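# Move wooden block from bench onto cart floor

## Task

Lift the wooden block from the bench and lay it flat on the cart's floor at the handle end, next to the profiles; keep the drop flap open and keep anything already done intact; finish with both grippers empty, hands withdrawn from the cart, the robot upright and not tilted, and no part of the robot touching anything.

## Robot and tools

Robot: a Rainbow Robotics RB-Y1 in a physics simulator. It has a two-wheel differential base with two rear casters (0.58 m wide, 0.10 m ahead of the drive axle and 0.57 m behind it, sweeping a 0.58 m radius when spinning in place), a folding torso (squat, shift, pitch, yaw), a head with a camera, and two 7-joint arms, each with a parallel gripper and a wrist camera whose case sticks out sideways and can collide. The base cannot move sideways.

Frames: all positions are in metres. The base frame sits on the floor midway between the drive wheels, x forward, y left, z up. left_hand and right_hand report the point between each gripper's pads in this frame; fingers point along the hand's -z axis and close along its x axis. chest is a spine point 0.08 m under the shoulders. base_odometry is relative to where the base began the scene, counts only wheel rotation (slip looks like travel), heading in rad, positive left.

move: one action per call. Parts of an action:
- base: a single object {x_m_s, turn_rad_s, for_s}. These are velocities, not positions: forward speed in m/s (0.005 to 0.4 either sign, or 0), left turn rate in rad/s (0.02 to 1.509 either sign, or 0), held for for_s seconds (0.1 to 5), then the base stops. Omitted velocities are 0. Acceleration is 0.4 m/s² (turns 0.5 rad/s²), so it coasts up to 1 s (turns 3.1 s) afterwards. If |x_m_s| + 0.27·|turn_rad_s| exceeds 0.4, both are scaled down together.
- joints: one object keyed by joint name, each value an absolute target (radians, grippers in metres of pad opening, 0 to 0.1). Ranges: torso_squat_rad 0 to 1.2; torso_shift_rad -0.3 to 0.6; torso_pitch_rad -0.2 to 1.4 (positive leans forward); torso_yaw_rad -1.5 to 1.5 (positive left; lift both arms out 0.2 rad or more first). Left arm: shoulder_pitch ±2.356 (negative swings forward/up), shoulder_roll 0 to 3.141 (positive outward), shoulder_yaw ±2.094, elbow -2.617 to 0.01 (negative bends), forearm_roll ±3.141, wrist_pitch -1.57 to 1.919, hand_roll ±2.705. Right arm is the same except shoulder_roll is -3.141 to 0 (negative outward). head_pan_rad ±0.523 (left positive), head_tilt_rad -0.35 to 1.57 (positive down). Torso combined limits: squat+shift <= 1.52; squat-shift+pitch <= 1.57; shift+0.5·pitch-0.4·squat <= 0.7; shift+0.3·pitch-0.5·squat <= 0.39; breaking one leaves torso joints off_target.
- target: one hand pose {side: "left"/"right", x, y, z in base-frame metres (-3 to 3), quat_wxyz as the hand lines print it}. It is solved once to joint angles and moves on an arc; split long moves into short steps. Allowed alone or with min_time_s only, and refused while another move runs.
- min_time_s (0.1 to 8): lower bound on the duration of arm, head and torso motions.
- contact_limits: {left_gripper_m, right_gripper_m} in mA, 200 to 672.5 (default 672.5), persisting until changed; lower means gentler grip.
- cameras: list from head_camera, left_wrist_camera, right_wrist_camera, all; [] for none.
- blocking: true (default) waits until everything rests; false returns in about 0.5 s. A later move overrides only the parts it names.
A move with no action just reports state and images.

wait(seconds 0 to 10, cameras): lets time pass without new commands. stop(cameras): brakes all running motions. zoom_image(camera, region [x0,y0,x1,y1] pixels, at most 504x504) enlarges part of the latest image. read_manual gives licence text only. finished_scene(scene) ends the scene permanently; the goal must already hold.

Results: the move line says done or the worst status. Hand status is reached (within 10 mm and 2 degrees), short (with the error), or refused (with reason). Joint statuses: done, moving, off_target (may still push), stopped, not_followed (arm command blocked by the self-collision check; see cause line), time_out, contact_stop (torso only), limit_stop_at_<name> (built-in guard, e.g. own_body), torque_fault, limit_stop_at_motor_heat. A contact_stop or time_out on one joint halts its whole group (torso, left arm, right arm) and clears targets. Any refused call or unrequested stop cancels the remaining move/wait/finished_scene calls of that reply. on_its_own lists things the robot did unprompted. lidar_m gives 12 distances in 30-degree sectors, starting straight ahead and going counter-clockwise, seen at 0.23 m height. motor_effort is wheel motor load in percent (bracket = peak); above about 30 at rest suggests pushing on something. Wrist force/torque readings carry offsets of up to 16 N and include the hand's weight. Joint torques and external torques estimate pushback.

Gripping: command an opening at least 0.005 m below the object's width; off_target or done is then normal. Each arm carries up to 3 kg; heavy loads held far forward can tip the robot.

Avoid: driving into furniture (the base does not stop; stalled wheels switch off for 2 s and the body can catch on edges and tip); arms striking or squeezing each other (a hard press ends the scene; keep shoulder rolls about 0.5 rad outward when both reach forward); joint contact torque reaching its load limit (elbows 33.8 N m, wrist joints 23.5, shoulders 65.8), which freezes the robot 10 s; overheating from long stretched holds (80 °C brakes the arm); dropping the block, releasing it while moving, slamming or shoving hard; and ending tilted, fallen or in contact. Thinking time lets the simulation run on.

Each tool is called after ">>>" as name(argument=value, ...), one argument or row to a line, values as JSON.

## Session

>>> move(
)

Scene clock: 0.00 s.
Joint torques (N m): no reading
External joint torques (N m): no reading
Motor temperatures (°C): left_arm=[31 28 32 36 35 33 38] | right_arm=[34 31 32 30 36 36 34]
Wrist force (N): no reading
Wrist torque (N m): no reading
Wrist force, peak (N): no reading
base_odometry: x=+0.000 y=+0.000 heading=+0.000
lidar_m: 0.65 0.68 1.56 4.82 1.63 1.14 1.08 1.13 1.47 3.50 0.97 0.70
base_status: not commanded
joint_positions: torso_squat_rad=+0.350 torso_shift_rad=+0.000 torso_pitch_rad=+0.000 torso_yaw_rad=+0.000 left_shoulder_pitch_rad=+0.049 left_shoulder_roll_rad=+0.015 left_shoulder_yaw_rad=+0.041 left_elbow_rad=-0.149 left_forearm_roll_rad=+0.010 left_wrist_pitch_rad=-0.019 left_hand_roll_rad=+0.045 left_gripper_m=+0.099 right_shoulder_pitch_rad=-0.033 right_shoulder_roll_rad=-0.038 right_shoulder_yaw_rad=+0.024 right_elbow_rad=-0.125 right_forearm_roll_rad=-0.047 right_wrist_pitch_rad=+0.032 right_hand_roll_rad=-0.022 right_gripper_m=+0.099 head_pan_rad=+0.000 head_tilt_rad=+0.400
joint_status: not commanded
wheel_motors_off: 0
motor_effort: left_wheel=+0 right_wheel=+0
chest: x=-0.2280 y=+0.0001 z=+1.2475 quat_wxyz=(+1.000, +0.000, +0.000, +0.000) (m; base frame)
left_hand: x=-0.1861 y=+0.2354 z=+0.5638 quat_wxyz=(+0.997, +0.009, -0.062, +0.055) (m; base frame)
right_hand: x=-0.1506 y=-0.2464 z=+0.5666 quat_wxyz=(+0.998, -0.015, -0.063, -0.016) (m; base frame)
pictures: head_camera, left_wrist_camera, right_wrist_camera

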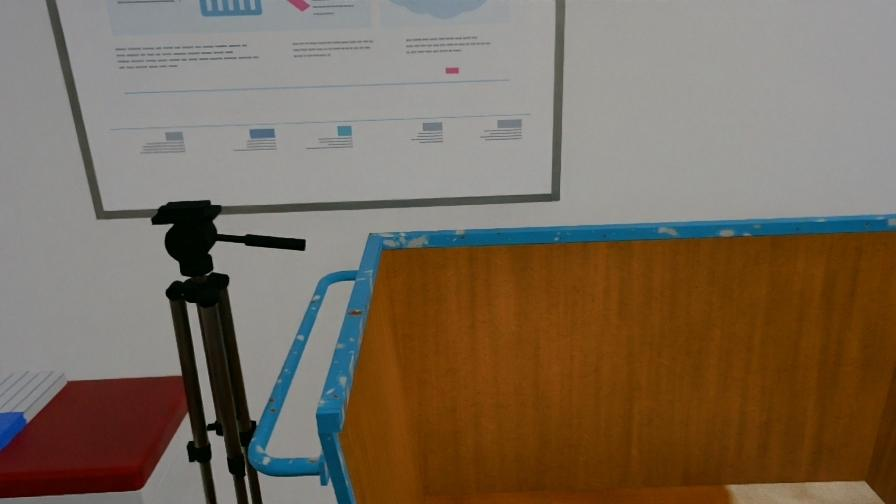

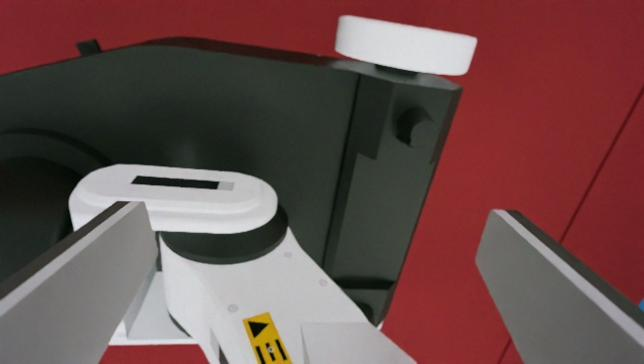

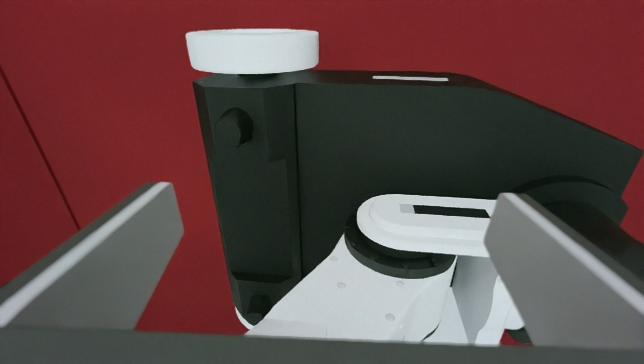

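>>> move(
  joints={"head_tilt_rad":0.95,"head_pan_rad":0},
  cameras=["head_camera"],
)

>>> move(
  joints={"head_tilt_rad":0.7,"head_pan_rad":-0.52},
  cameras=["head_camera"],
)

>>> move(
  joints={"head_tilt_rad":0.7,"head_pan_rad":0.52},
  cameras=["head_camera"],
)

Scene clock: 2.77 s.
Joint torques (N m): left_arm=[-0.73 -0.31 0.8 -0.01 -0.03 -0.68 -0.13] | right_arm=[-2.42 -0.48 -0.61 0.13 -0.08 -0.22 -0.02]
External joint torques (N m): left_arm=[-0.1 -0.97 0.76 -0.02 -0.03 -0.33 -0.12] | right_arm=[-0.17 1.01 -0.56 0.44 -0.12 0.07 -0.02]
Motor temperatures (°C): left_arm=[31 28 32 36 35 33 38] | right_arm=[34 31 32 30 36 36 34]
Wrist force (N): left_arm=[0.2 0.8 -7.5] | right_arm=[-1.6 1.2 -4.9]
Wrist torque (N m): left_arm=[-0.21 0.18 0.06] | right_arm=[-0.14 -0.03 -0.11]
Wrist force, peak (N): left_arm=[-0.2 1.9 -8.4] | right_arm=[-2.1 1.2 -5.5]
move: done
base_odometry: x=+0.000 y=+0.000 heading=+0.000
lidar_m: 0.65 0.67 1.56 4.83 1.63 1.14 1.07 1.13 1.47 3.52 0.98 0.69
base_status: not commanded
joint_positions: torso_squat_rad=+0.350 torso_shift_rad=+0.000 torso_pitch_rad=+0.000 torso_yaw_rad=+0.000 left_shoulder_pitch_rad=+0.049 left_shoulder_roll_rad=+0.015 left_shoulder_yaw_rad=+0.041 left_elbow_rad=-0.149 left_forearm_roll_rad=+0.010 left_wrist_pitch_rad=-0.019 left_hand_roll_rad=+0.045 left_gripper_m=+0.099 right_shoulder_pitch_rad=-0.033 right_shoulder_roll_rad=-0.038 right_shoulder_yaw_rad=+0.024 right_elbow_rad=-0.125 right_forearm_roll_rad=-0.047 right_wrist_pitch_rad=+0.032 right_hand_roll_rad=-0.022 right_gripper_m=+0.099 head_pan_rad=+0.000 head_tilt_rad=+0.950
joint_status: all done
wheel_motors_off: 0
motor_effort: left_wheel=+0(1) right_wheel=+0(2)
chest: x=-0.2280 y=+0.0001 z=+1.2475 quat_wxyz=(+1.000, +0.000, +0.000, +0.000) (m; base frame)
left_hand: x=-0.1861 y=+0.2354 z=+0.5638 quat_wxyz=(+0.997, +0.009, -0.062, +0.055) (m; base frame)
right_hand: x=-0.1506 y=-0.2464 z=+0.5666 quat_wxyz=(+0.998, -0.015, -0.063, -0.016) (m; base frame)
pictures: head_camera
camera_calibration:
head_camera: T_world_to_cam=[[-0.00904562, -0.999504, -0.0301617, 0.0410089], [-0.778767, 0.0259619, -0.626776, 0.798493], [0.627248, 0.0178193, -0.778616, 1.20146], [0, 0, 0, 1]] pos_world=[-0.131404, -0.00115112, 1.43719]

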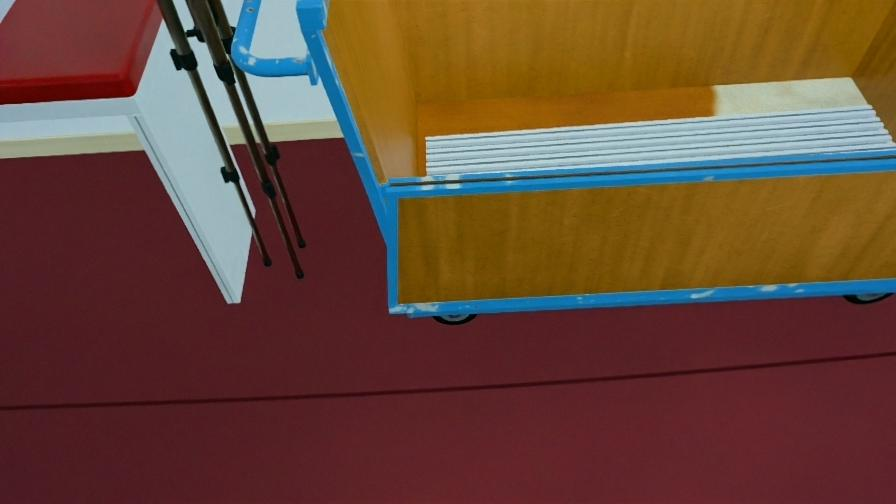

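Scene clock: 3.77 s.
Joint torques (N m): left_arm=[-0.9 -0.2 1.01 0.01 -0.03 -0.6 -0.04] | right_arm=[-2.17 -1.29 -0.5 0.1 -0.15 -0.17 -0.06]
External joint torques (N m): left_arm=[-0.27 -0.86 0.97 0 -0.04 -0.24 -0.03] | right_arm=[0.09 0.2 -0.45 0.41 -0.19 0.12 -0.07]
Motor temperatures (°C): left_arm=[31 28 32 36 35 33 38] | right_arm=[34 31 32 30 36 36 34]
Wrist force (N): left_arm=[0.4 1.5 -7.4] | right_arm=[-1.4 0.8 -5.1]
Wrist torque (N m): left_arm=[-0.29 0.15 0.11] | right_arm=[-0.05 0.00 -0.07]
Wrist force, peak (N): left_arm=[0.0 1.7 -8.5] | right_arm=[-1.6 1.5 -5.6]
move: done
base_odometry: x=+0.000 y=+0.000 heading=+0.000
lidar_m: 0.66 0.67 1.55 4.83 1.62 1.14 1.07 1.09 1.47 3.50 0.99 0.69
base_status: not commanded
joint_positions: torso_squat_rad=+0.350 torso_shift_rad=+0.000 torso_pitch_rad=+0.000 torso_yaw_rad=+0.000 left_shoulder_pitch_rad=+0.049 left_shoulder_roll_rad=+0.015 left_shoulder_yaw_rad=+0.041 left_elbow_rad=-0.149 left_forearm_roll_rad=+0.010 left_wrist_pitch_rad=-0.019 left_hand_roll_rad=+0.045 left_gripper_m=+0.099 right_shoulder_pitch_rad=-0.033 right_shoulder_roll_rad=-0.038 right_shoulder_yaw_rad=+0.024 right_elbow_rad=-0.125 right_forearm_roll_rad=-0.047 right_wrist_pitch_rad=+0.032 right_hand_roll_rad=-0.022 right_gripper_m=+0.099 head_pan_rad=-0.520 head_tilt_rad=+0.700
joint_status: all done
wheel_motors_off: 0
motor_effort: left_wheel=+0(1) right_wheel=+0(2)
chest: x=-0.2280 y=+0.0001 z=+1.2475 quat_wxyz=(+1.000, +0.000, +0.000, +0.000) (m; base frame)
left_hand: x=-0.1861 y=+0.2354 z=+0.5638 quat_wxyz=(+0.997, +0.009, -0.062, +0.055) (m; base frame)
right_hand: x=-0.1506 y=-0.2464 z=+0.5666 quat_wxyz=(+0.998, -0.015, -0.063, -0.016) (m; base frame)
pictures: head_camera
camera_calibration:
head_camera: T_world_to_cam=[[-0.497734, -0.866759, -0.031459, -0.057845], [-0.507354, 0.320382, -0.799967, 1.10502], [0.703457, -0.38221, -0.599219, 0.957513], [0, 0, 0, 1]] pos_world=[-0.141724, -0.0381954, 1.45592]

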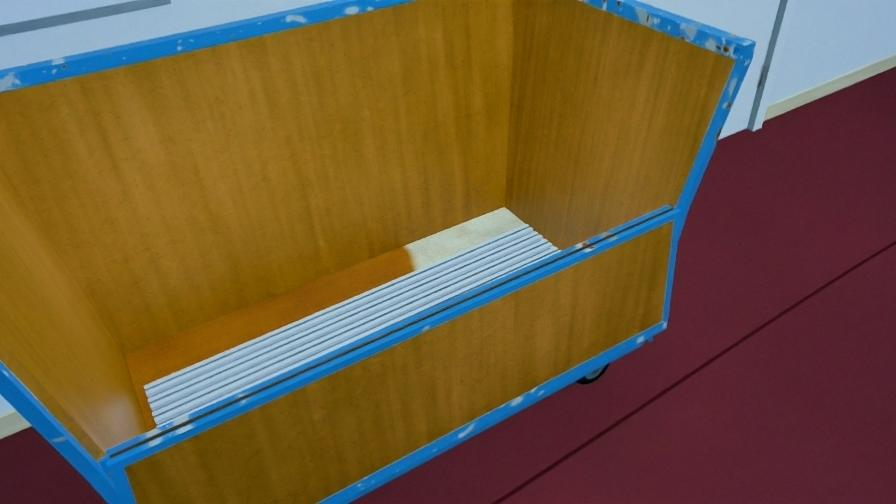

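Scene clock: 5.13 s.
Joint torques (N m): left_arm=[-0.93 0.13 0.66 -0.02 -0.04 -0.56 -0.03] | right_arm=[-2.04 -0.68 -0.58 -0.04 -0.08 -0.19 -0.02]
External joint torques (N m): left_arm=[-0.3 -0.53 0.62 -0.04 -0.04 -0.21 -0.03] | right_arm=[0.21 0.82 -0.53 0.27 -0.11 0.1 -0.03]
Motor temperatures (°C): left_arm=[31 28 32 36 35 33 38] | right_arm=[34 31 32 30 36 36 34]
Wrist force (N): left_arm=[0.6 1.3 -8.0] | right_arm=[-1.8 1.1 -5.0]
Wrist torque (N m): left_arm=[-0.31 0.20 0.05] | right_arm=[-0.12 -0.06 -0.06]
Wrist force, peak (N): left_arm=[0.3 1.8 -8.5] | right_arm=[-2.0 1.0 -5.6]
move: done
base_odometry: x=+0.000 y=+0.000 heading=+0.000
lidar_m: 0.65 0.67 1.56 4.84 1.62 1.13 1.07 1.13 1.46 3.50 0.98 0.69
base_status: not commanded
joint_positions: torso_squat_rad=+0.350 torso_shift_rad=+0.000 torso_pitch_rad=+0.000 torso_yaw_rad=+0.000 left_shoulder_pitch_rad=+0.049 left_shoulder_roll_rad=+0.015 left_shoulder_yaw_rad=+0.041 left_elbow_rad=-0.149 left_forearm_roll_rad=+0.010 left_wrist_pitch_rad=-0.019 left_hand_roll_rad=+0.045 left_gripper_m=+0.099 right_shoulder_pitch_rad=-0.033 right_shoulder_roll_rad=-0.038 right_shoulder_yaw_rad=+0.024 right_elbow_rad=-0.125 right_forearm_roll_rad=-0.047 right_wrist_pitch_rad=+0.032 right_hand_roll_rad=-0.022 right_gripper_m=+0.099 head_pan_rad=+0.520 head_tilt_rad=+0.700
joint_status: all done
wheel_motors_off: 0
motor_effort: left_wheel=+0(1) right_wheel=+0(2)
chest: x=-0.2280 y=+0.0001 z=+1.2475 quat_wxyz=(+1.000, +0.000, +0.000, +0.000) (m; base frame)
left_hand: x=-0.1861 y=+0.2354 z=+0.5638 quat_wxyz=(+0.997, +0.009, -0.062, +0.055) (m; base frame)
right_hand: x=-0.1506 y=-0.2464 z=+0.5666 quat_wxyz=(+0.998, -0.015, -0.063, -0.016) (m; base frame)
pictures: head_camera
camera_calibration:
head_camera: T_world_to_cam=[[0.495443, -0.868071, -0.0314483, 0.146782], [-0.533229, -0.275356, -0.799904, 1.09972], [0.685714, 0.413076, -0.599304, 0.953836], [0, 0, 0, 1]] pos_world=[-0.14038, 0.0362239, 1.45592]

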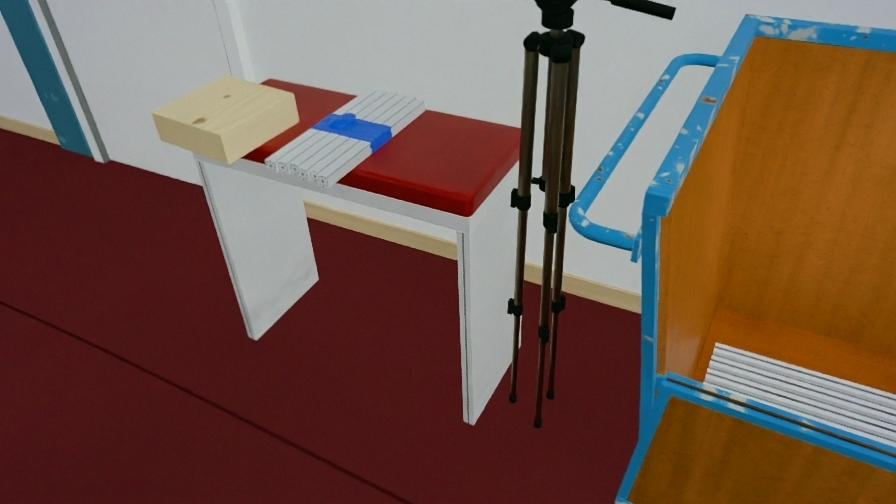

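>>> zoom_image(
  camera="head_camera",
  region=[100, 40, 460, 250],
)

>>> move(
  joints={"head_tilt_rad":0.85,"head_pan_rad":-0.1,"torso_squat_rad":0.05},
  cameras=["head_camera"],
)

>>> zoom_image(
  camera="head_camera",
  region=[250, 0, 750, 300],
)

Scaled by 1.400 from the camera's 896x504 image, which has a finer 1280x720 frame.

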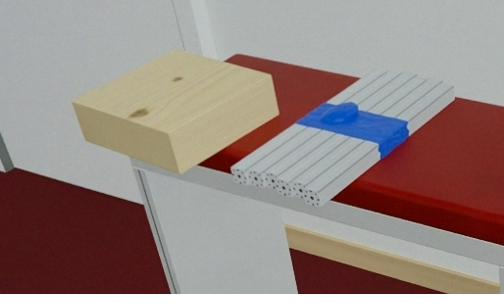

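Scene clock: 18.20 s.
Joint torques (N m): left_arm=[-0.81 -0.27 0.85 0.07 -0.04 -0.62 -0.03] | right_arm=[-2.48 -1.02 -0.69 0.03 -0.1 -0.21 0.05]
External joint torques (N m): left_arm=[-0.19 -0.93 0.81 0.06 -0.04 -0.26 -0.02] | right_arm=[-0.23 0.47 -0.64 0.34 -0.14 0.08 0.05]
Motor temperatures (°C): left_arm=[31 28 32 36 35 33 38] | right_arm=[34 31 32 30 36 36 34]
Wrist force (N): left_arm=[0.1 0.8 -7.7] | right_arm=[-2.2 1.5 -5.3]
Wrist torque (N m): left_arm=[-0.25 0.15 0.12] | right_arm=[-0.15 -0.10 -0.10]
Wrist force, peak (N): left_arm=[-0.4 1.3 -8.5] | right_arm=[-2.2 1.5 -5.3]
move: done
base_odometry: x=+0.000 y=+0.000 heading=+0.000
lidar_m: 0.64 0.67 1.55 4.84 1.62 1.14 1.07 1.11 1.47 3.51 0.99 0.69
base_status: not commanded
joint_positions: torso_squat_rad=+0.050 torso_shift_rad=+0.000 torso_pitch_rad=+0.000 torso_yaw_rad=+0.000 left_shoulder_pitch_rad=+0.049 left_shoulder_roll_rad=+0.015 left_shoulder_yaw_rad=+0.041 left_elbow_rad=-0.149 left_forearm_roll_rad=+0.010 left_wrist_pitch_rad=-0.019 left_hand_roll_rad=+0.045 left_gripper_m=+0.099 right_shoulder_pitch_rad=-0.033 right_shoulder_roll_rad=-0.038 right_shoulder_yaw_rad=+0.024 right_elbow_rad=-0.125 right_forearm_roll_rad=-0.047 right_wrist_pitch_rad=+0.032 right_hand_roll_rad=-0.022 right_gripper_m=+0.099 head_pan_rad=-0.100 head_tilt_rad=+0.850
joint_status: all done
wheel_motors_off: 0
motor_effort: left_wheel=+0(1) right_wheel=+0(2)
chest: x=-0.2279 y=+0.0001 z=+1.2891 quat_wxyz=(+1.000, +0.000, +0.000, +0.000) (m; base frame)
left_hand: x=-0.1862 y=+0.2354 z=+0.6054 quat_wxyz=(+0.997, +0.009, -0.062, +0.055) (m; base frame)
right_hand: x=-0.1506 y=-0.2464 z=+0.6082 quat_wxyz=(+0.998, -0.015, -0.062, -0.016) (m; base frame)
pictures: head_camera
camera_calibration:
head_camera: T_world_to_cam=[[-0.10574, -0.993913, -0.0309331, 0.0235068], [-0.706209, 0.0969593, -0.701333, 0.950577], [0.700063, -0.0523139, -0.712162, 1.14974], [0, 0, 0, 1]] pos_world=[-0.131099, -0.00865619, 1.4862]

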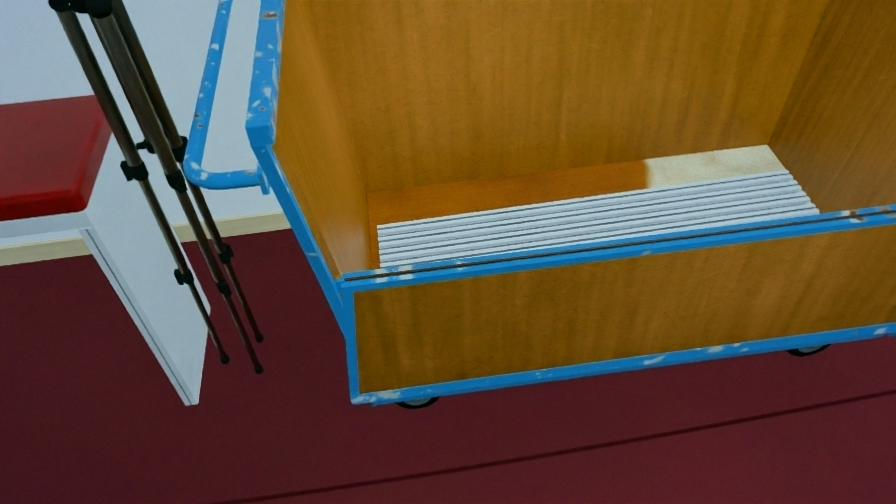

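Scaled by 1.008 from the camera's 896x504 image, which has a finer 1280x720 frame.

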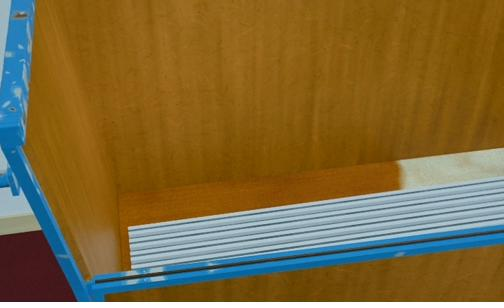

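>>> move(
  base={"x_m_s":-0.3,"for_s":1.0},
  cameras=["head_camera"],
)

>>> move(
  base={"turn_rad_s":0.8,"for_s":1.96},
  joints={"head_pan_rad":0,"head_tilt_rad":0.6},
  cameras=["head_camera"],
)

Scene clock: 23.20 s.
Joint torques (N m): left_arm=[-1.42 -0.24 0.71 0.1 -0.09 -0.79 -0.04] | right_arm=[-2.17 -0.9 -0.62 -0.13 -0.2 -0.31 0.04]
External joint torques (N m): left_arm=[-0.79 -0.9 0.67 0.09 -0.09 -0.43 -0.03] | right_arm=[0.08 0.59 -0.57 0.18 -0.23 -0.02 0.03]
Motor temperatures (°C): left_arm=[31 28 32 36 35 33 38] | right_arm=[34 31 32 30 36 36 34]
Wrist force (N): left_arm=[0.0 1.2 -7.3] | right_arm=[-1.6 1.2 -4.8]
Wrist torque (N m): left_arm=[-0.29 0.11 0.10] | right_arm=[-0.13 -0.04 -0.08]
Wrist force, peak (N): left_arm=[-0.5 0.8 -8.5] | right_arm=[-2.4 0.8 -5.3]
move: done
base_odometry: x=-0.300 y=+0.000 heading=+0.000
lidar_m: 0.95 1.28 1.73 3.86 1.17 0.81 0.78 0.81 1.07 2.55 1.43 1.01
base_status: done (sent for 1 of 1 s)
joint_positions: torso_squat_rad=+0.050 torso_shift_rad=+0.000 torso_pitch_rad=+0.000 torso_yaw_rad=+0.000 left_shoulder_pitch_rad=+0.049 left_shoulder_roll_rad=+0.015 left_shoulder_yaw_rad=+0.041 left_elbow_rad=-0.149 left_forearm_roll_rad=+0.010 left_wrist_pitch_rad=-0.019 left_hand_roll_rad=+0.045 left_gripper_m=+0.099 right_shoulder_pitch_rad=-0.033 right_shoulder_roll_rad=-0.038 right_shoulder_yaw_rad=+0.024 right_elbow_rad=-0.125 right_forearm_roll_rad=-0.047 right_wrist_pitch_rad=+0.032 right_hand_roll_rad=-0.022 right_gripper_m=+0.099 head_pan_rad=-0.100 head_tilt_rad=+0.850
joint_status: not commanded
wheel_motors_off: 0
motor_effort: left_wheel=+1(37) right_wheel=+1(26)
chest: x=-0.2280 y=+0.0001 z=+1.2891 quat_wxyz=(+1.000, +0.000, +0.000, +0.000) (m; base frame)
left_hand: x=-0.1862 y=+0.2354 z=+0.6054 quat_wxyz=(+0.997, +0.009, -0.062, +0.055) (m; base frame)
right_hand: x=-0.1506 y=-0.2464 z=+0.6082 quat_wxyz=(+0.998, -0.015, -0.063, -0.016) (m; base frame)
pictures: head_camera
camera_calibration:
head_camera: T_world_to_cam=[[-0.105736, -0.993913, -0.0309481, 0.0235086], [-0.70611, 0.0969595, -0.701433, 0.950597], [0.700164, -0.052314, -0.712063, 1.14975], [0, 0, 0, 1]] pos_world=[-0.131299, -0.00865619, 1.4862]

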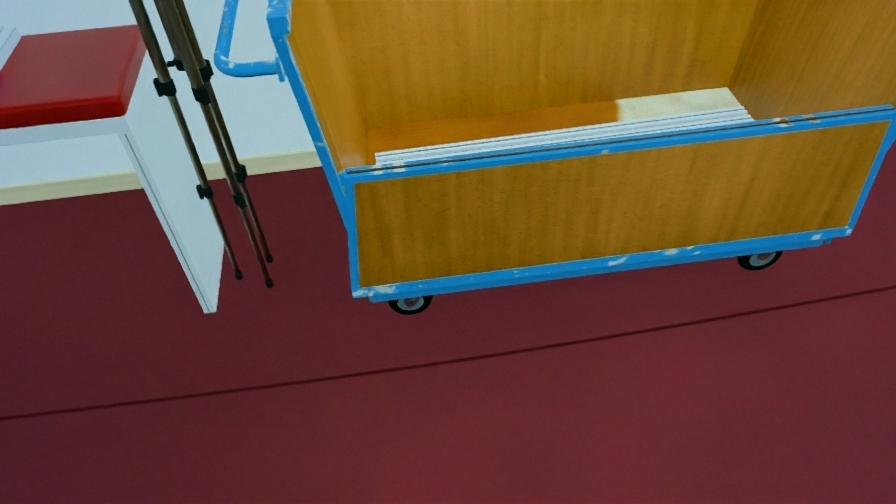

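Scene clock: 27.10 s.
Joint torques (N m): left_arm=[-1.37 -0.39 0.85 -0.02 -0.07 -0.62 0] | right_arm=[-2.01 -1.23 -0.37 -0.04 -0.08 -0.08 -0.1]
External joint torques (N m): left_arm=[-0.74 -1.06 0.81 -0.04 -0.08 -0.27 0.01] | right_arm=[0.24 0.26 -0.32 0.27 -0.12 0.21 -0.1]
Motor temperatures (°C): left_arm=[31 28 32 36 35 33 38] | right_arm=[34 31 32 30 36 36 34]
Wrist force (N): left_arm=[-0.4 1.6 -7.5] | right_arm=[-1.7 0.8 -4.7]
Wrist torque (N m): left_arm=[-0.34 0.08 0.07] | right_arm=[-0.07 -0.03 -0.08]
Wrist force, peak (N): left_arm=[-0.8 1.1 -8.6] | right_arm=[-1.6 0.8 -5.6]
move: done
base_odometry: x=-0.300 y=+0.000 heading=+1.573
lidar_m: 3.66 1.17 0.81 0.77 0.80 1.07 2.61 1.48 1.08 0.97 1.29 1.73
base_status: done (sent for 1.97 of 1.97 s)
joint_positions: torso_squat_rad=+0.050 torso_shift_rad=+0.000 torso_pitch_rad=+0.000 torso_yaw_rad=+0.000 left_shoulder_pitch_rad=+0.049 left_shoulder_roll_rad=+0.015 left_shoulder_yaw_rad=+0.041 left_elbow_rad=-0.149 left_forearm_roll_rad=+0.010 left_wrist_pitch_rad=-0.019 left_hand_roll_rad=+0.045 left_gripper_m=+0.099 right_shoulder_pitch_rad=-0.033 right_shoulder_roll_rad=-0.038 right_shoulder_yaw_rad=+0.024 right_elbow_rad=-0.125 right_forearm_roll_rad=-0.047 right_wrist_pitch_rad=+0.032 right_hand_roll_rad=-0.022 right_gripper_m=+0.099 head_pan_rad=+0.000 head_tilt_rad=+0.600
joint_status: all done
wheel_motors_off: 0
motor_effort: left_wheel=+7(45) right_wheel=+20(57)
chest: x=-0.2280 y=+0.0001 z=+1.2891 quat_wxyz=(+1.000, +0.000, +0.000, +0.000) (m; base frame)
left_hand: x=-0.1862 y=+0.2354 z=+0.6054 quat_wxyz=(+0.997, +0.009, -0.062, +0.055) (m; base frame)
right_hand: x=-0.1506 y=-0.2464 z=+0.6082 quat_wxyz=(+0.998, -0.015, -0.063, -0.016) (m; base frame)
pictures: head_camera
camera_calibration:
head_camera: T_world_to_cam=[[0.00184679, -0.999504, -0.0314345, 0.0463013], [-0.516616, 0.0259612, -0.855823, 1.2196], [0.856215, 0.0178201, -0.516312, 0.890405], [0, 0, 0, 1]] pos_world=[-0.132398, -0.00125112, 1.50495]

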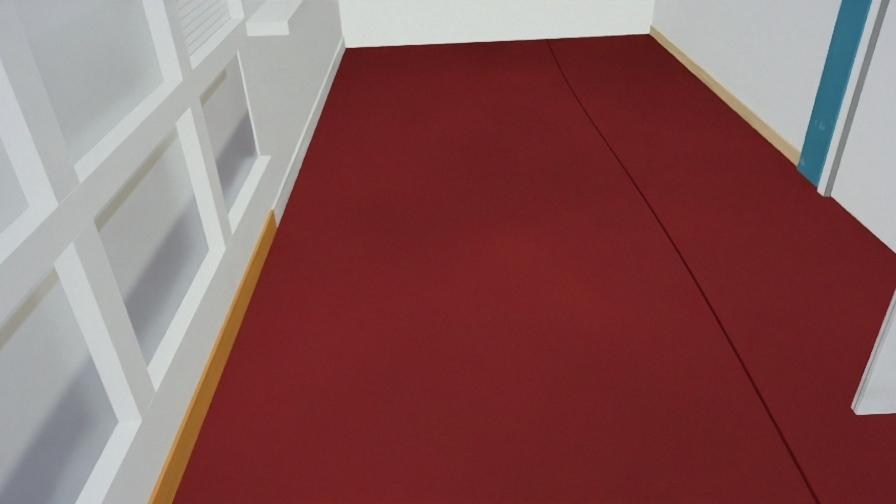

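>>> move(
  base={"x_m_s":0.4,"for_s":3.0},
  cameras=[],
)

>>> move(
  base={"turn_rad_s":-0.8,"for_s":1.96},
  cameras=["head_camera"],
)

Scene clock: 34.33 s.
Joint torques (N m): left_arm=[-0.52 0.08 0.64 0.17 -0.06 -0.6 0] | right_arm=[-2.16 -1 -0.52 0.11 -0.03 -0.16 -0.04]
External joint torques (N m): left_arm=[0.11 -0.58 0.6 0.16 -0.06 -0.25 0.01] | right_arm=[0.09 0.49 -0.47 0.41 -0.07 0.14 -0.05]
Motor temperatures (°C): left_arm=[31 28 32 36 35 33 38] | right_arm=[34 31 32 30 36 36 34]
Wrist force (N): left_arm=[-0.5 2.2 -7.7] | right_arm=[-1.4 0.8 -5.1]
Wrist torque (N m): left_arm=[-0.40 0.06 0.09] | right_arm=[-0.07 -0.05 -0.11]
Wrist force, peak (N): left_arm=[0.4 2.0 -8.3] | right_arm=[-2.4 1.5 -5.4]
move: done
base_odometry: x=-0.304 y=+1.200 heading=+1.574
lidar_m: 3.85 1.23 0.87 0.82 0.86 1.13 2.80 1.47 1.29 1.15 1.75 2.33
base_status: done (sent for 3 of 3 s)
joint_positions: torso_squat_rad=+0.050 torso_shift_rad=+0.000 torso_pitch_rad=+0.000 torso_yaw_rad=+0.000 left_shoulder_pitch_rad=+0.049 left_shoulder_roll_rad=+0.015 left_shoulder_yaw_rad=+0.041 left_elbow_rad=-0.149 left_forearm_roll_rad=+0.010 left_wrist_pitch_rad=-0.019 left_hand_roll_rad=+0.045 left_gripper_m=+0.099 right_shoulder_pitch_rad=-0.033 right_shoulder_roll_rad=-0.038 right_shoulder_yaw_rad=+0.024 right_elbow_rad=-0.125 right_forearm_roll_rad=-0.047 right_wrist_pitch_rad=+0.032 right_hand_roll_rad=-0.022 right_gripper_m=+0.099 head_pan_rad=+0.000 head_tilt_rad=+0.600
joint_status: not commanded
wheel_motors_off: 0
motor_effort: left_wheel=+18(49) right_wheel=-17(49)
chest: x=-0.2280 y=+0.0001 z=+1.2891 quat_wxyz=(+1.000, +0.000, +0.000, +0.000) (m; base frame)
left_hand: x=-0.1861 y=+0.2354 z=+0.6054 quat_wxyz=(+0.997, +0.009, -0.062, +0.055) (m; base frame)
right_hand: x=-0.1505 y=-0.2464 z=+0.6082 quat_wxyz=(+0.998, -0.015, -0.062, -0.016) (m; base frame)
pictures: none
No camera images: "cameras" was empty.

Scene clock: 38.23 s.
Joint torques (N m): left_arm=[-0.91 -0.3 0.74 0.17 -0.08 -0.6 -0.04] | right_arm=[-2.15 -0.91 -0.7 0.1 -0.12 -0.37 -0.02]
External joint torques (N m): left_arm=[-0.28 -0.96 0.7 0.15 -0.08 -0.24 -0.04] | right_arm=[0.11 0.58 -0.66 0.41 -0.16 -0.08 -0.02]
Motor temperatures (°C): left_arm=[31 28 32 36 35 33 38] | right_arm=[34 31 32 30 36 36 34]
Wrist force (N): left_arm=[0.1 1.4 -7.4] | right_arm=[-1.2 0.5 -5.3]
Wrist torque (N m): left_arm=[-0.33 0.20 0.08] | right_arm=[-0.03 0.02 -0.11]
Wrist force, peak (N): left_arm=[0.1 1.9 -8.5] | right_arm=[-1.5 1.2 -5.5]
move: done
base_odometry: x=-0.304 y=+1.200 heading=+0.002
lidar_m: 1.12 1.76 2.32 4.09 1.24 0.88 0.83 0.86 1.13 2.69 1.40 1.29
base_status: done (sent for 1.97 of 1.97 s)
joint_positions: torso_squat_rad=+0.050 torso_shift_rad=+0.000 torso_pitch_rad=+0.000 torso_yaw_rad=+0.000 left_shoulder_pitch_rad=+0.049 left_shoulder_roll_rad=+0.015 left_shoulder_yaw_rad=+0.041 left_elbow_rad=-0.149 left_forearm_roll_rad=+0.010 left_wrist_pitch_rad=-0.019 left_hand_roll_rad=+0.045 left_gripper_m=+0.099 right_shoulder_pitch_rad=-0.033 right_shoulder_roll_rad=-0.038 right_shoulder_yaw_rad=+0.024 right_elbow_rad=-0.125 right_forearm_roll_rad=-0.047 right_wrist_pitch_rad=+0.032 right_hand_roll_rad=-0.022 right_gripper_m=+0.099 head_pan_rad=+0.000 head_tilt_rad=+0.600
joint_status: not commanded
wheel_motors_off: 0
motor_effort: left_wheel=+22(48) right_wheel=+5(52)
chest: x=-0.2280 y=+0.0001 z=+1.2891 quat_wxyz=(+1.000, +0.000, +0.000, +0.000) (m; base frame)
left_hand: x=-0.1861 y=+0.2354 z=+0.6054 quat_wxyz=(+0.997, +0.009, -0.062, +0.055) (m; base frame)
right_hand: x=-0.1505 y=-0.2464 z=+0.6082 quat_wxyz=(+0.998, -0.015, -0.063, -0.016) (m; base frame)
pictures: head_camera
camera_calibration:
head_camera: T_world_to_cam=[[0.00179024, -0.999502, -0.0315174, 0.0464188], [-0.516691, 0.0260598, -0.855776, 1.21952], [0.85617, 0.0178168, -0.516386, 0.890511], [0, 0, 0, 1]] pos_world=[-0.132398, -0.00125082, 1.50495]

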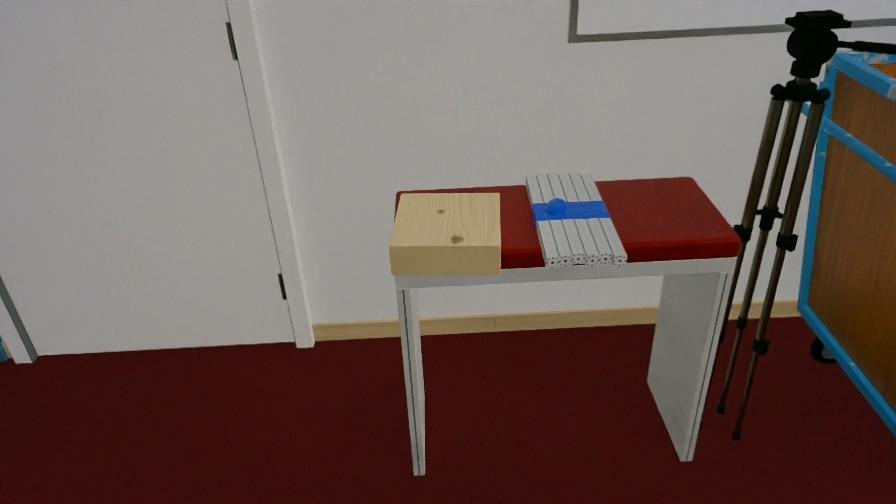

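>>> move(
  joints={"left_elbow_rad":-1.6,"right_elbow_rad":-1.6,"left_shoulder_roll_rad":0.3,"right_shoulder_roll_rad":-0.3,"left_shoulder_pitch_rad":0.2,"right_shoulder_pitch_rad":0.2},
  cameras=[],
)

>>> move(
  base={"x_m_s":0.3,"for_s":2.53},
  joints={"torso_squat_rad":0.5,"torso_pitch_rad":0.8,"head_tilt_rad":0.4,"left_gripper_m":0.1,"right_gripper_m":0.1},
)

Scene clock: 54.13 s.
Joint torques (N m): left_arm=[-6.45 4.93 4.34 -9.77 0.07 -2.02 -0.15] | right_arm=[-6.13 -5.86 -3.62 -10.33 0.07 -1.85 -0.02]
External joint torques (N m): left_arm=[1.33 -1.32 0.55 0.18 0.01 -0.11 -0.1] | right_arm=[1.04 -0.05 -0.11 -1.02 -0.16 -0.04 -0.06]
Motor temperatures (°C): left_arm=[31 28 32 36 35 33 38] | right_arm=[34 31 32 30 36 36 34]
Wrist force (N): left_arm=[-5.0 -0.5 -3.0] | right_arm=[-6.9 2.2 -0.4]
Wrist torque (N m): left_arm=[-0.18 -0.08 0.15] | right_arm=[-0.22 -0.37 -0.13]
Wrist force, peak (N): left_arm=[0.7 1.5 -8.5] | right_arm=[-6.9 2.2 -0.4]
move: done
base_odometry: x=-0.304 y=+1.200 heading=+0.002
lidar_m: 1.12 1.76 2.32 4.06 1.24 0.87 0.83 0.86 1.15 2.70 1.41 1.28
base_status: not commanded
joint_positions: torso_squat_rad=+0.050 torso_shift_rad=+0.000 torso_pitch_rad=+0.000 torso_yaw_rad=+0.000 left_shoulder_pitch_rad=+0.200 left_shoulder_roll_rad=+0.300 left_shoulder_yaw_rad=+0.041 left_elbow_rad=-1.600 left_forearm_roll_rad=+0.010 left_wrist_pitch_rad=-0.019 left_hand_roll_rad=+0.045 left_gripper_m=+0.099 right_shoulder_pitch_rad=+0.200 right_shoulder_roll_rad=-0.300 right_shoulder_yaw_rad=+0.024 right_elbow_rad=-1.600 right_forearm_roll_rad=-0.047 right_wrist_pitch_rad=+0.032 right_hand_roll_rad=-0.022 right_gripper_m=+0.099 head_pan_rad=+0.000 head_tilt_rad=+0.600
joint_status: all done
wheel_motors_off: 0
motor_effort: left_wheel=+23(24) right_wheel=+5(7)
chest: x=-0.2280 y=+0.0001 z=+1.2891 quat_wxyz=(+1.000, +0.000, +0.000, +0.000) (m; base frame)
left_hand: x=+0.2220 y=+0.3588 z=+1.0088 quat_wxyz=(+0.749, +0.115, -0.650, -0.061) (m; base frame)
right_hand: x=+0.2206 y=-0.3294 z=+0.9876 quat_wxyz=(+0.770, -0.088, -0.628, +0.072) (m; base frame)
pictures: none
No camera images: "cameras" was empty.

Scene clock: 57.77 s.
Joint torques (N m): left_arm=[9.08 3.49 3.61 -4.55 0.01 -1.34 -0.1] | right_arm=[10.48 -3.93 -2.64 -4.55 -0.04 -0.93 0.06]
External joint torques (N m): left_arm=[-0.66 -0.9 0.43 0.26 -0.04 -0.15 -0.07] | right_arm=[0.42 0.22 -0.01 -0.2 -0.17 0.1 0.03]
Motor temperatures (°C): left_arm=[31 28 32 36 35 33 38] | right_arm=[34 31 32 30 36 36 34]
Wrist force (N): left_arm=[-2.6 0.3 -6.9] | right_arm=[-3.9 2.0 -4.0]
Wrist torque (N m): left_arm=[-0.28 0.00 0.15] | right_arm=[-0.18 -0.17 -0.13]
Wrist force, peak (N): left_arm=[-3.0 -0.1 -7.3] | right_arm=[-7.0 2.2 -0.7]
move: done
base_odometry: x=+0.456 y=+1.201 heading=+0.001
lidar_m: 0.62 0.38 1.30 3.15 2.40 1.67 1.59 1.64 2.15 1.04 0.69 0.78
base_status: done (sent for 2.53 of 2.53 s)
joint_positions: torso_squat_rad=+0.500 torso_shift_rad=+0.000 torso_pitch_rad=+0.800 torso_yaw_rad=+0.000 left_shoulder_pitch_rad=+0.200 left_shoulder_roll_rad=+0.300 left_shoulder_yaw_rad=+0.041 left_elbow_rad=-1.600 left_forearm_roll_rad=+0.010 left_wrist_pitch_rad=-0.019 left_hand_roll_rad=+0.045 left_gripper_m=+0.099 right_shoulder_pitch_rad=+0.200 right_shoulder_roll_rad=-0.300 right_shoulder_yaw_rad=+0.024 right_elbow_rad=-1.600 right_forearm_roll_rad=-0.047 right_wrist_pitch_rad=+0.032 right_hand_roll_rad=-0.022 right_gripper_m=+0.099 head_pan_rad=+0.000 head_tilt_rad=+0.400
joint_status: all done
wheel_motors_off: 0
motor_effort: left_wheel=-5(51) right_wheel=+6(49)
chest: x=-0.0059 y=+0.0001 z=+1.1104 quat_wxyz=(+0.921, +0.000, +0.389, +0.000) (m; base frame)
left_hand: x=+0.1064 y=+0.3588 z=+0.5922 quat_wxyz=(+0.943, +0.082, -0.307, -0.101) (m; base frame)
right_hand: x=+0.0901 y=-0.3295 z=+0.5786 quat_wxyz=(+0.954, -0.053, -0.278, +0.101) (m; base frame)
pictures: head_camera, left_wrist_camera, right_wrist_camera
camera_calibration:
head_camera: T_world_to_cam=[[-0.0163216, -0.999502, -0.0270206, 0.034953], [-0.909716, 0.0260587, -0.414412, 0.702084], [0.414909, 0.0178172, -0.909688, 1.00414], [0, 0, 0, 1]] pos_world=[0.22264, -0.00125083, 1.20535]
left_wrist_camera: T_world_to_cam=[[0.799875, -0.214447, 0.560547, -0.34069], [-0.375853, -0.907142, 0.189282, 0.282403], [0.467905, -0.362085, -0.806201, 0.630112], [0, 0, 0, 1]] pos_world=[0.0838196, 0.411274, 0.645515]
right_wrist_camera: T_world_to_cam=[[-0.805329, -0.250367, -0.537366, 0.299741], [-0.445993, 0.853041, 0.270946, 0.191561], [0.390559, 0.457862, -0.79864, 0.64988], [0, 0, 0, 1]] pos_world=[0.0730084, -0.38592, 0.628188]

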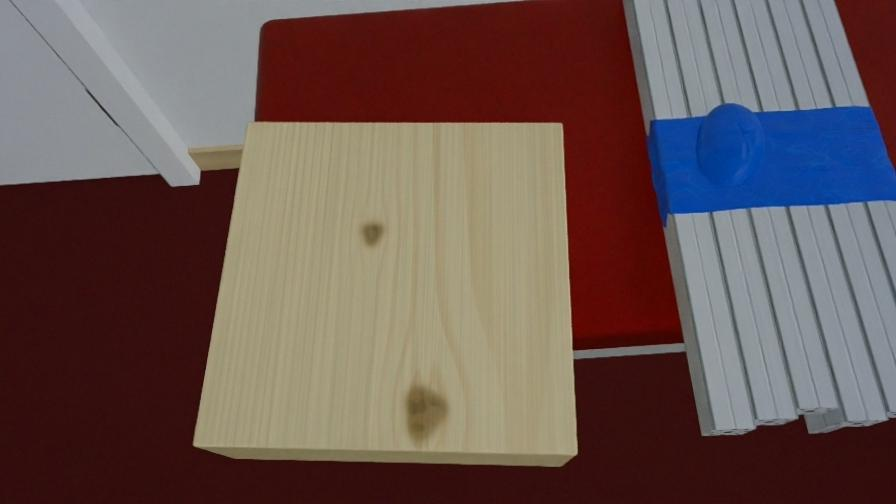

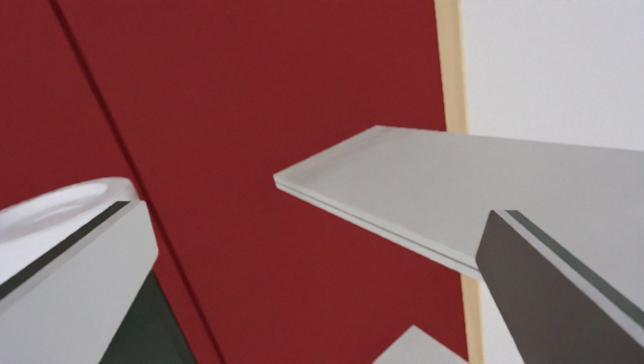

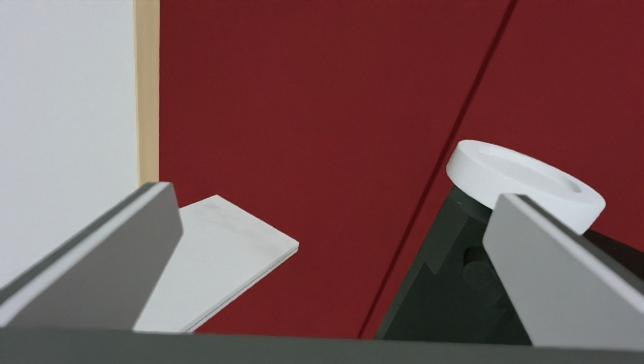

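>>> move(
  target={"side":"left","x":0.25,"y":0.26,"z":0.9,"quat_wxyz":[0.9998,0,0,-0.0175]},
  cameras=[],
)

>>> move(
  target={"side":"right","x":0.25,"y":-0.2,"z":0.9,"quat_wxyz":[0.9998,0,0,-0.0175]},
  cameras=[],
)

>>> move(
  target={"side":"left","x":0.41,"y":0.23,"z":0.85,"quat_wxyz":[0.9998,0,0,-0.0175]},
  cameras=[],
)

>>> move(
  target={"side":"right","x":0.41,"y":-0.13,"z":0.85,"quat_wxyz":[0.9998,0,0,-0.0175]},
)

Scene clock: 67.37 s.
Joint torques (N m): left_arm=[-5.01 1.53 7.81 -0.14 -0.38 -0.57 -0.25] | right_arm=[10.45 -4.29 -3.12 -4.41 0.02 -1 -0.05]
External joint torques (N m): left_arm=[1.53 -1.49 0.96 0.44 -0.41 -0.51 -0.25] | right_arm=[0.4 -0.13 -0.49 -0.06 -0.11 0.03 -0.08]
Motor temperatures (°C): left_arm=[31 28 32 36 35 33 38] | right_arm=[34 31 32 30 36 36 34]
Wrist force (N): left_arm=[1.1 1.1 -7.6] | right_arm=[-3.6 2.1 -3.9]
Wrist torque (N m): left_arm=[-0.27 0.22 0.09] | right_arm=[-0.21 -0.14 -0.10]
Wrist force, peak (N): left_arm=[1.3 1.3 -8.3] | right_arm=[-4.3 2.2 -4.7]
move: done
base_odometry: x=+0.456 y=+1.201 heading=+0.001
lidar_m: 0.61 0.38 1.31 3.18 2.38 1.67 1.58 1.64 2.15 1.03 0.69 0.78
base_status: not commanded
joint_positions: torso_squat_rad=+0.500 torso_shift_rad=+0.000 torso_pitch_rad=+0.800 torso_yaw_rad=+0.000 left_shoulder_pitch_rad=+0.340 left_shoulder_roll_rad=+1.894 left_shoulder_yaw_rad=+0.881 left_elbow_rad=-2.591 left_forearm_roll_rad=+1.449 left_wrist_pitch_rad=+1.225 left_hand_roll_rad=+1.204 left_gripper_m=+0.099 right_shoulder_pitch_rad=+0.200 right_shoulder_roll_rad=-0.300 right_shoulder_yaw_rad=+0.024 right_elbow_rad=-1.600 right_forearm_roll_rad=-0.047 right_wrist_pitch_rad=+0.032 right_hand_roll_rad=-0.022 right_gripper_m=+0.099 head_pan_rad=+0.000 head_tilt_rad=+0.400
joint_status: all done
wheel_motors_off: 0
motor_effort: left_wheel=-8(8) right_wheel=+6(9)
chest: x=-0.0060 y=+0.0000 z=+1.1104 quat_wxyz=(+0.921, +0.000, +0.389, +0.000) (m; base frame)
left_hand: x=+0.2500 y=+0.2600 z=+0.9002 quat_wxyz=(+1.000, +0.000, -0.001, -0.018) (m; base frame)
left_hand_status: reached (checked arc, planned for 1.9 s): 0 mm and 0.1 deg off.
right_hand: x=+0.0901 y=-0.3295 z=+0.5786 quat_wxyz=(+0.954, -0.053, -0.278, +0.101) (m; base frame)
pictures: none
No camera images: "cameras" was empty.

Scene clock: 70.13 s.
Joint torques (N m): left_arm=[-5.08 2.09 8.04 -0.13 -0.16 -0.38 -0.29] | right_arm=[-12.11 -2.2 -6.81 0.85 0.41 -0.02 0.2]
External joint torques (N m): left_arm=[1.46 -0.96 1.19 0.45 -0.2 -0.33 -0.29] | right_arm=[-2.09 1.38 -1.18 0.54 0.26 -0.02 0.2]
Motor temperatures (°C): left_arm=[31 28 32 36 35 33 38] | right_arm=[34 31 32 30 36 36 34]
Wrist force (N): left_arm=[1.0 1.3 -8.4] | right_arm=[-1.1 0.9 -5.4]
Wrist torque (N m): left_arm=[-0.30 0.16 0.09] | right_arm=[-0.09 -0.04 -0.06]
Wrist force, peak (N): left_arm=[1.0 1.3 -8.4] | right_arm=[-5.8 4.1 -4.3]
move: done
base_odometry: x=+0.456 y=+1.201 heading=+0.001
lidar_m: 0.62 0.37 1.29 3.17 2.40 1.66 1.57 1.64 2.15 1.04 0.68 0.79
base_status: not commanded
joint_positions: torso_squat_rad=+0.500 torso_shift_rad=+0.000 torso_pitch_rad=+0.800 torso_yaw_rad=+0.000 left_shoulder_pitch_rad=+0.340 left_shoulder_roll_rad=+1.894 left_shoulder_yaw_rad=+0.881 left_elbow_rad=-2.591 left_forearm_roll_rad=+1.449 left_wrist_pitch_rad=+1.225 left_hand_roll_rad=+1.204 left_gripper_m=+0.099 right_shoulder_pitch_rad=+0.028 right_shoulder_roll_rad=-2.368 right_shoulder_yaw_rad=-0.559 right_elbow_rad=-2.602 right_forearm_roll_rad=-1.481 right_wrist_pitch_rad=+0.909 right_hand_roll_rad=-1.619 right_gripper_m=+0.099 head_pan_rad=+0.000 head_tilt_rad=+0.400
joint_status: all done
wheel_motors_off: 0
motor_effort: left_wheel=-7(8) right_wheel=+7(12)
chest: x=-0.0060 y=+0.0001 z=+1.1104 quat_wxyz=(+0.921, +0.000, +0.389, +0.000) (m; base frame)
left_hand: x=+0.2499 y=+0.2601 z=+0.9002 quat_wxyz=(+1.000, +0.000, -0.001, -0.018) (m; base frame)
right_hand: x=+0.2498 y=-0.1998 z=+0.9000 quat_wxyz=(+1.000, +0.001, +0.000, -0.017) (m; base frame)
right_hand_status: reached (checked arc, planned for 2.4 s): 0 mm and 0.1 deg off.
pictures: none
No camera images: "cameras" was empty.

Scene clock: 71.53 s.
Joint torques (N m): left_arm=[-14.58 -2.88 9.3 2.48 0.07 0.04 -0.08] | right_arm=[-12.17 -2.34 -6.97 0.56 0.16 -0.03 0.29]
External joint torques (N m): left_arm=[1.98 -1.1 1.17 0.44 0.05 0.1 -0.08] | right_arm=[-2.15 1.24 -1.34 0.26 0.01 -0.03 0.29]
Motor temperatures (°C): left_arm=[31 28 32 36 35 33 38] | right_arm=[34 31 32 30 36 36 34]
Wrist force (N): left_arm=[0.7 1.3 -8.0] | right_arm=[-1.7 0.9 -5.1]
Wrist torque (N m): left_arm=[-0.30 0.18 0.09] | right_arm=[-0.08 -0.10 -0.07]
Wrist force, peak (N): left_arm=[1.4 1.0 -8.6] | right_arm=[-1.0 1.0 -5.6]
move: done
base_odometry: x=+0.456 y=+1.201 heading=+0.001
lidar_m: 0.62 0.38 1.30 3.16 2.39 1.67 1.58 1.64 2.15 1.02 0.68 0.78
base_status: not commanded
joint_positions: torso_squat_rad=+0.500 torso_shift_rad=+0.000 torso_pitch_rad=+0.800 torso_yaw_rad=+0.000 left_shoulder_pitch_rad=+0.524 left_shoulder_roll_rad=+2.488 left_shoulder_yaw_rad=+0.896 left_elbow_rad=-1.858 left_forearm_roll_rad=+1.752 left_wrist_pitch_rad=+0.900 left_hand_roll_rad=+0.927 left_gripper_m=+0.099 right_shoulder_pitch_rad=+0.028 right_shoulder_roll_rad=-2.368 right_shoulder_yaw_rad=-0.559 right_elbow_rad=-2.602 right_forearm_roll_rad=-1.481 right_wrist_pitch_rad=+0.909 right_hand_roll_rad=-1.619 right_gripper_m=+0.099 head_pan_rad=+0.000 head_tilt_rad=+0.400
joint_status: all done
wheel_motors_off: 0
motor_effort: left_wheel=-7(9) right_wheel=+7(9)
chest: x=-0.0060 y=+0.0000 z=+1.1104 quat_wxyz=(+0.921, +0.000, +0.389, +0.000) (m; base frame)
left_hand: x=+0.4100 y=+0.2297 z=+0.8501 quat_wxyz=(+1.000, +0.000, -0.001, -0.018) (m; base frame)
left_hand_status: reached (checked arc, planned for 1.1 s): 0 mm and 0.1 deg off.
right_hand: x=+0.2498 y=-0.1999 z=+0.9000 quat_wxyz=(+1.000, +0.001, +0.000, -0.017) (m; base frame)
pictures: none
No camera images: "cameras" was empty.

Scene clock: 72.97 s.
Joint torques (N m): left_arm=[-14.71 -2.56 9.33 2.41 -0.09 -0.12 -0.13] | right_arm=[-19.57 4.59 -7.23 3.73 0.35 0.12 -0.35]
External joint torques (N m): left_arm=[1.85 -0.77 1.19 0.37 -0.11 -0.05 -0.13] | right_arm=[-0.54 1.75 -0.72 0.69 0.2 0.13 -0.35]
Motor temperatures (°C): left_arm=[31 28 32 36 35 33 38] | right_arm=[34 31 32 30 36 36 34]
Wrist force (N): left_arm=[0.3 1.3 -7.3] | right_arm=[-0.6 0.5 -4.7]
Wrist torque (N m): left_arm=[-0.32 0.07 0.08] | right_arm=[-0.08 0.04 -0.08]
Wrist force, peak (N): left_arm=[1.3 1.3 -8.5] | right_arm=[-0.7 2.5 -5.4]
move: done
base_odometry: x=+0.456 y=+1.201 heading=+0.001
lidar_m: 0.62 0.37 1.29 3.17 2.39 1.67 1.58 1.64 2.16 1.04 0.68 0.80
base_status: not commanded
joint_positions: torso_squat_rad=+0.500 torso_shift_rad=+0.000 torso_pitch_rad=+0.800 torso_yaw_rad=+0.000 left_shoulder_pitch_rad=+0.524 left_shoulder_roll_rad=+2.488 left_shoulder_yaw_rad=+0.897 left_elbow_rad=-1.858 left_forearm_roll_rad=+1.752 left_wrist_pitch_rad=+0.900 left_hand_roll_rad=+0.927 left_gripper_m=+0.099 right_shoulder_pitch_rad=+0.396 right_shoulder_roll_rad=-2.855 right_shoulder_yaw_rad=-0.785 right_elbow_rad=-1.806 right_forearm_roll_rad=-1.927 right_wrist_pitch_rad=+0.762 right_hand_roll_rad=-1.176 right_gripper_m=+0.099 head_pan_rad=+0.000 head_tilt_rad=+0.400
joint_status: all done
wheel_motors_off: 0
motor_effort: left_wheel=-5(8) right_wheel=+6(8)
chest: x=-0.0060 y=+0.0001 z=+1.1104 quat_wxyz=(+0.921, +0.000, +0.389, +0.000) (m; base frame)
left_hand: x=+0.4100 y=+0.2298 z=+0.8501 quat_wxyz=(+1.000, +0.000, -0.001, -0.017) (m; base frame)
right_hand: x=+0.4096 y=-0.1297 z=+0.8500 quat_wxyz=(+1.000, +0.001, -0.001, -0.018) (m; base frame)
right_hand_status: reached (checked arc, planned for 1.1 s): 1 mm and 0.2 deg off.
pictures: head_camera, left_wrist_camera, right_wrist_camera
camera_calibration:
head_camera: T_world_to_cam=[[-0.0162263, -0.999504, -0.0269846, 0.0348891], [-0.909663, 0.0259594, -0.414536, 0.702172], [0.415031, 0.0178204, -0.909633, 1.00418], [0, 0, 0, 1]] pos_world=[0.22254, -0.00125113, 1.20545]
left_wrist_camera: T_world_to_cam=[[0.999939, -0.0080254, -0.00752504, -0.402255], [-0.003672, -0.888242, 0.459362, -0.155838], [-0.0103706, -0.459307, -0.888217, 0.937369], [0, 0, 0, 1]] pos_world=[0.41138, 0.28889, 0.901146]
right_wrist_camera: T_world_to_cam=[[-0.999564, 0.0061874, -0.0288642, 0.433463], [-0.00932662, 0.86151, 0.507655, -0.288848], [0.0280079, 0.507703, -0.861077, 0.858542], [0, 0, 0, 1]] pos_world=[0.406535, -0.189721, 0.898417]

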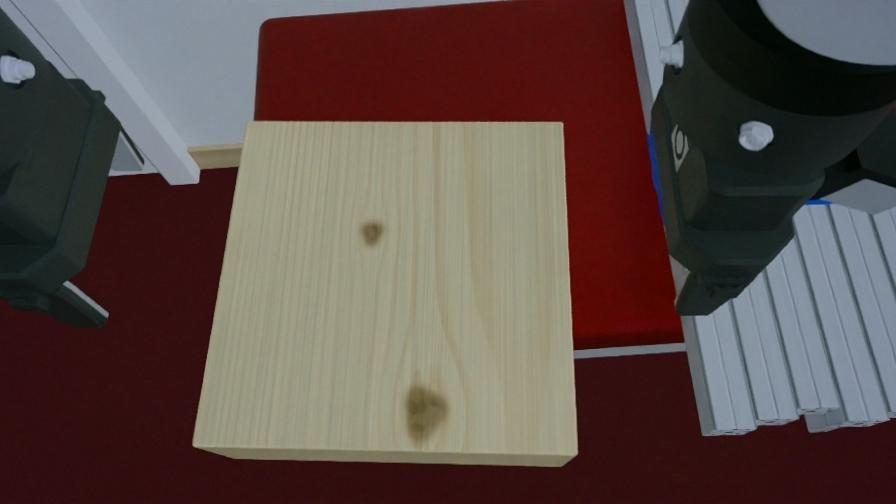

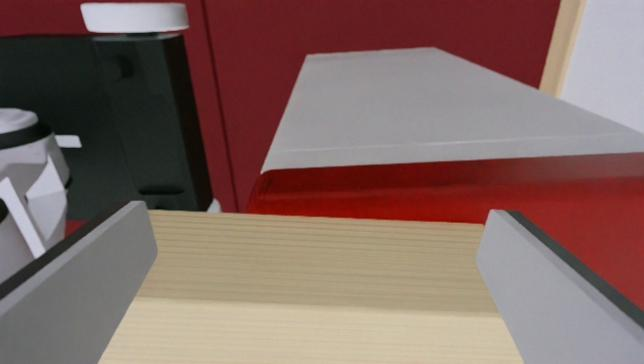

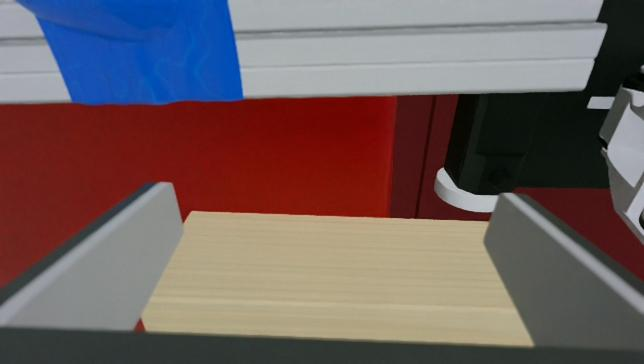

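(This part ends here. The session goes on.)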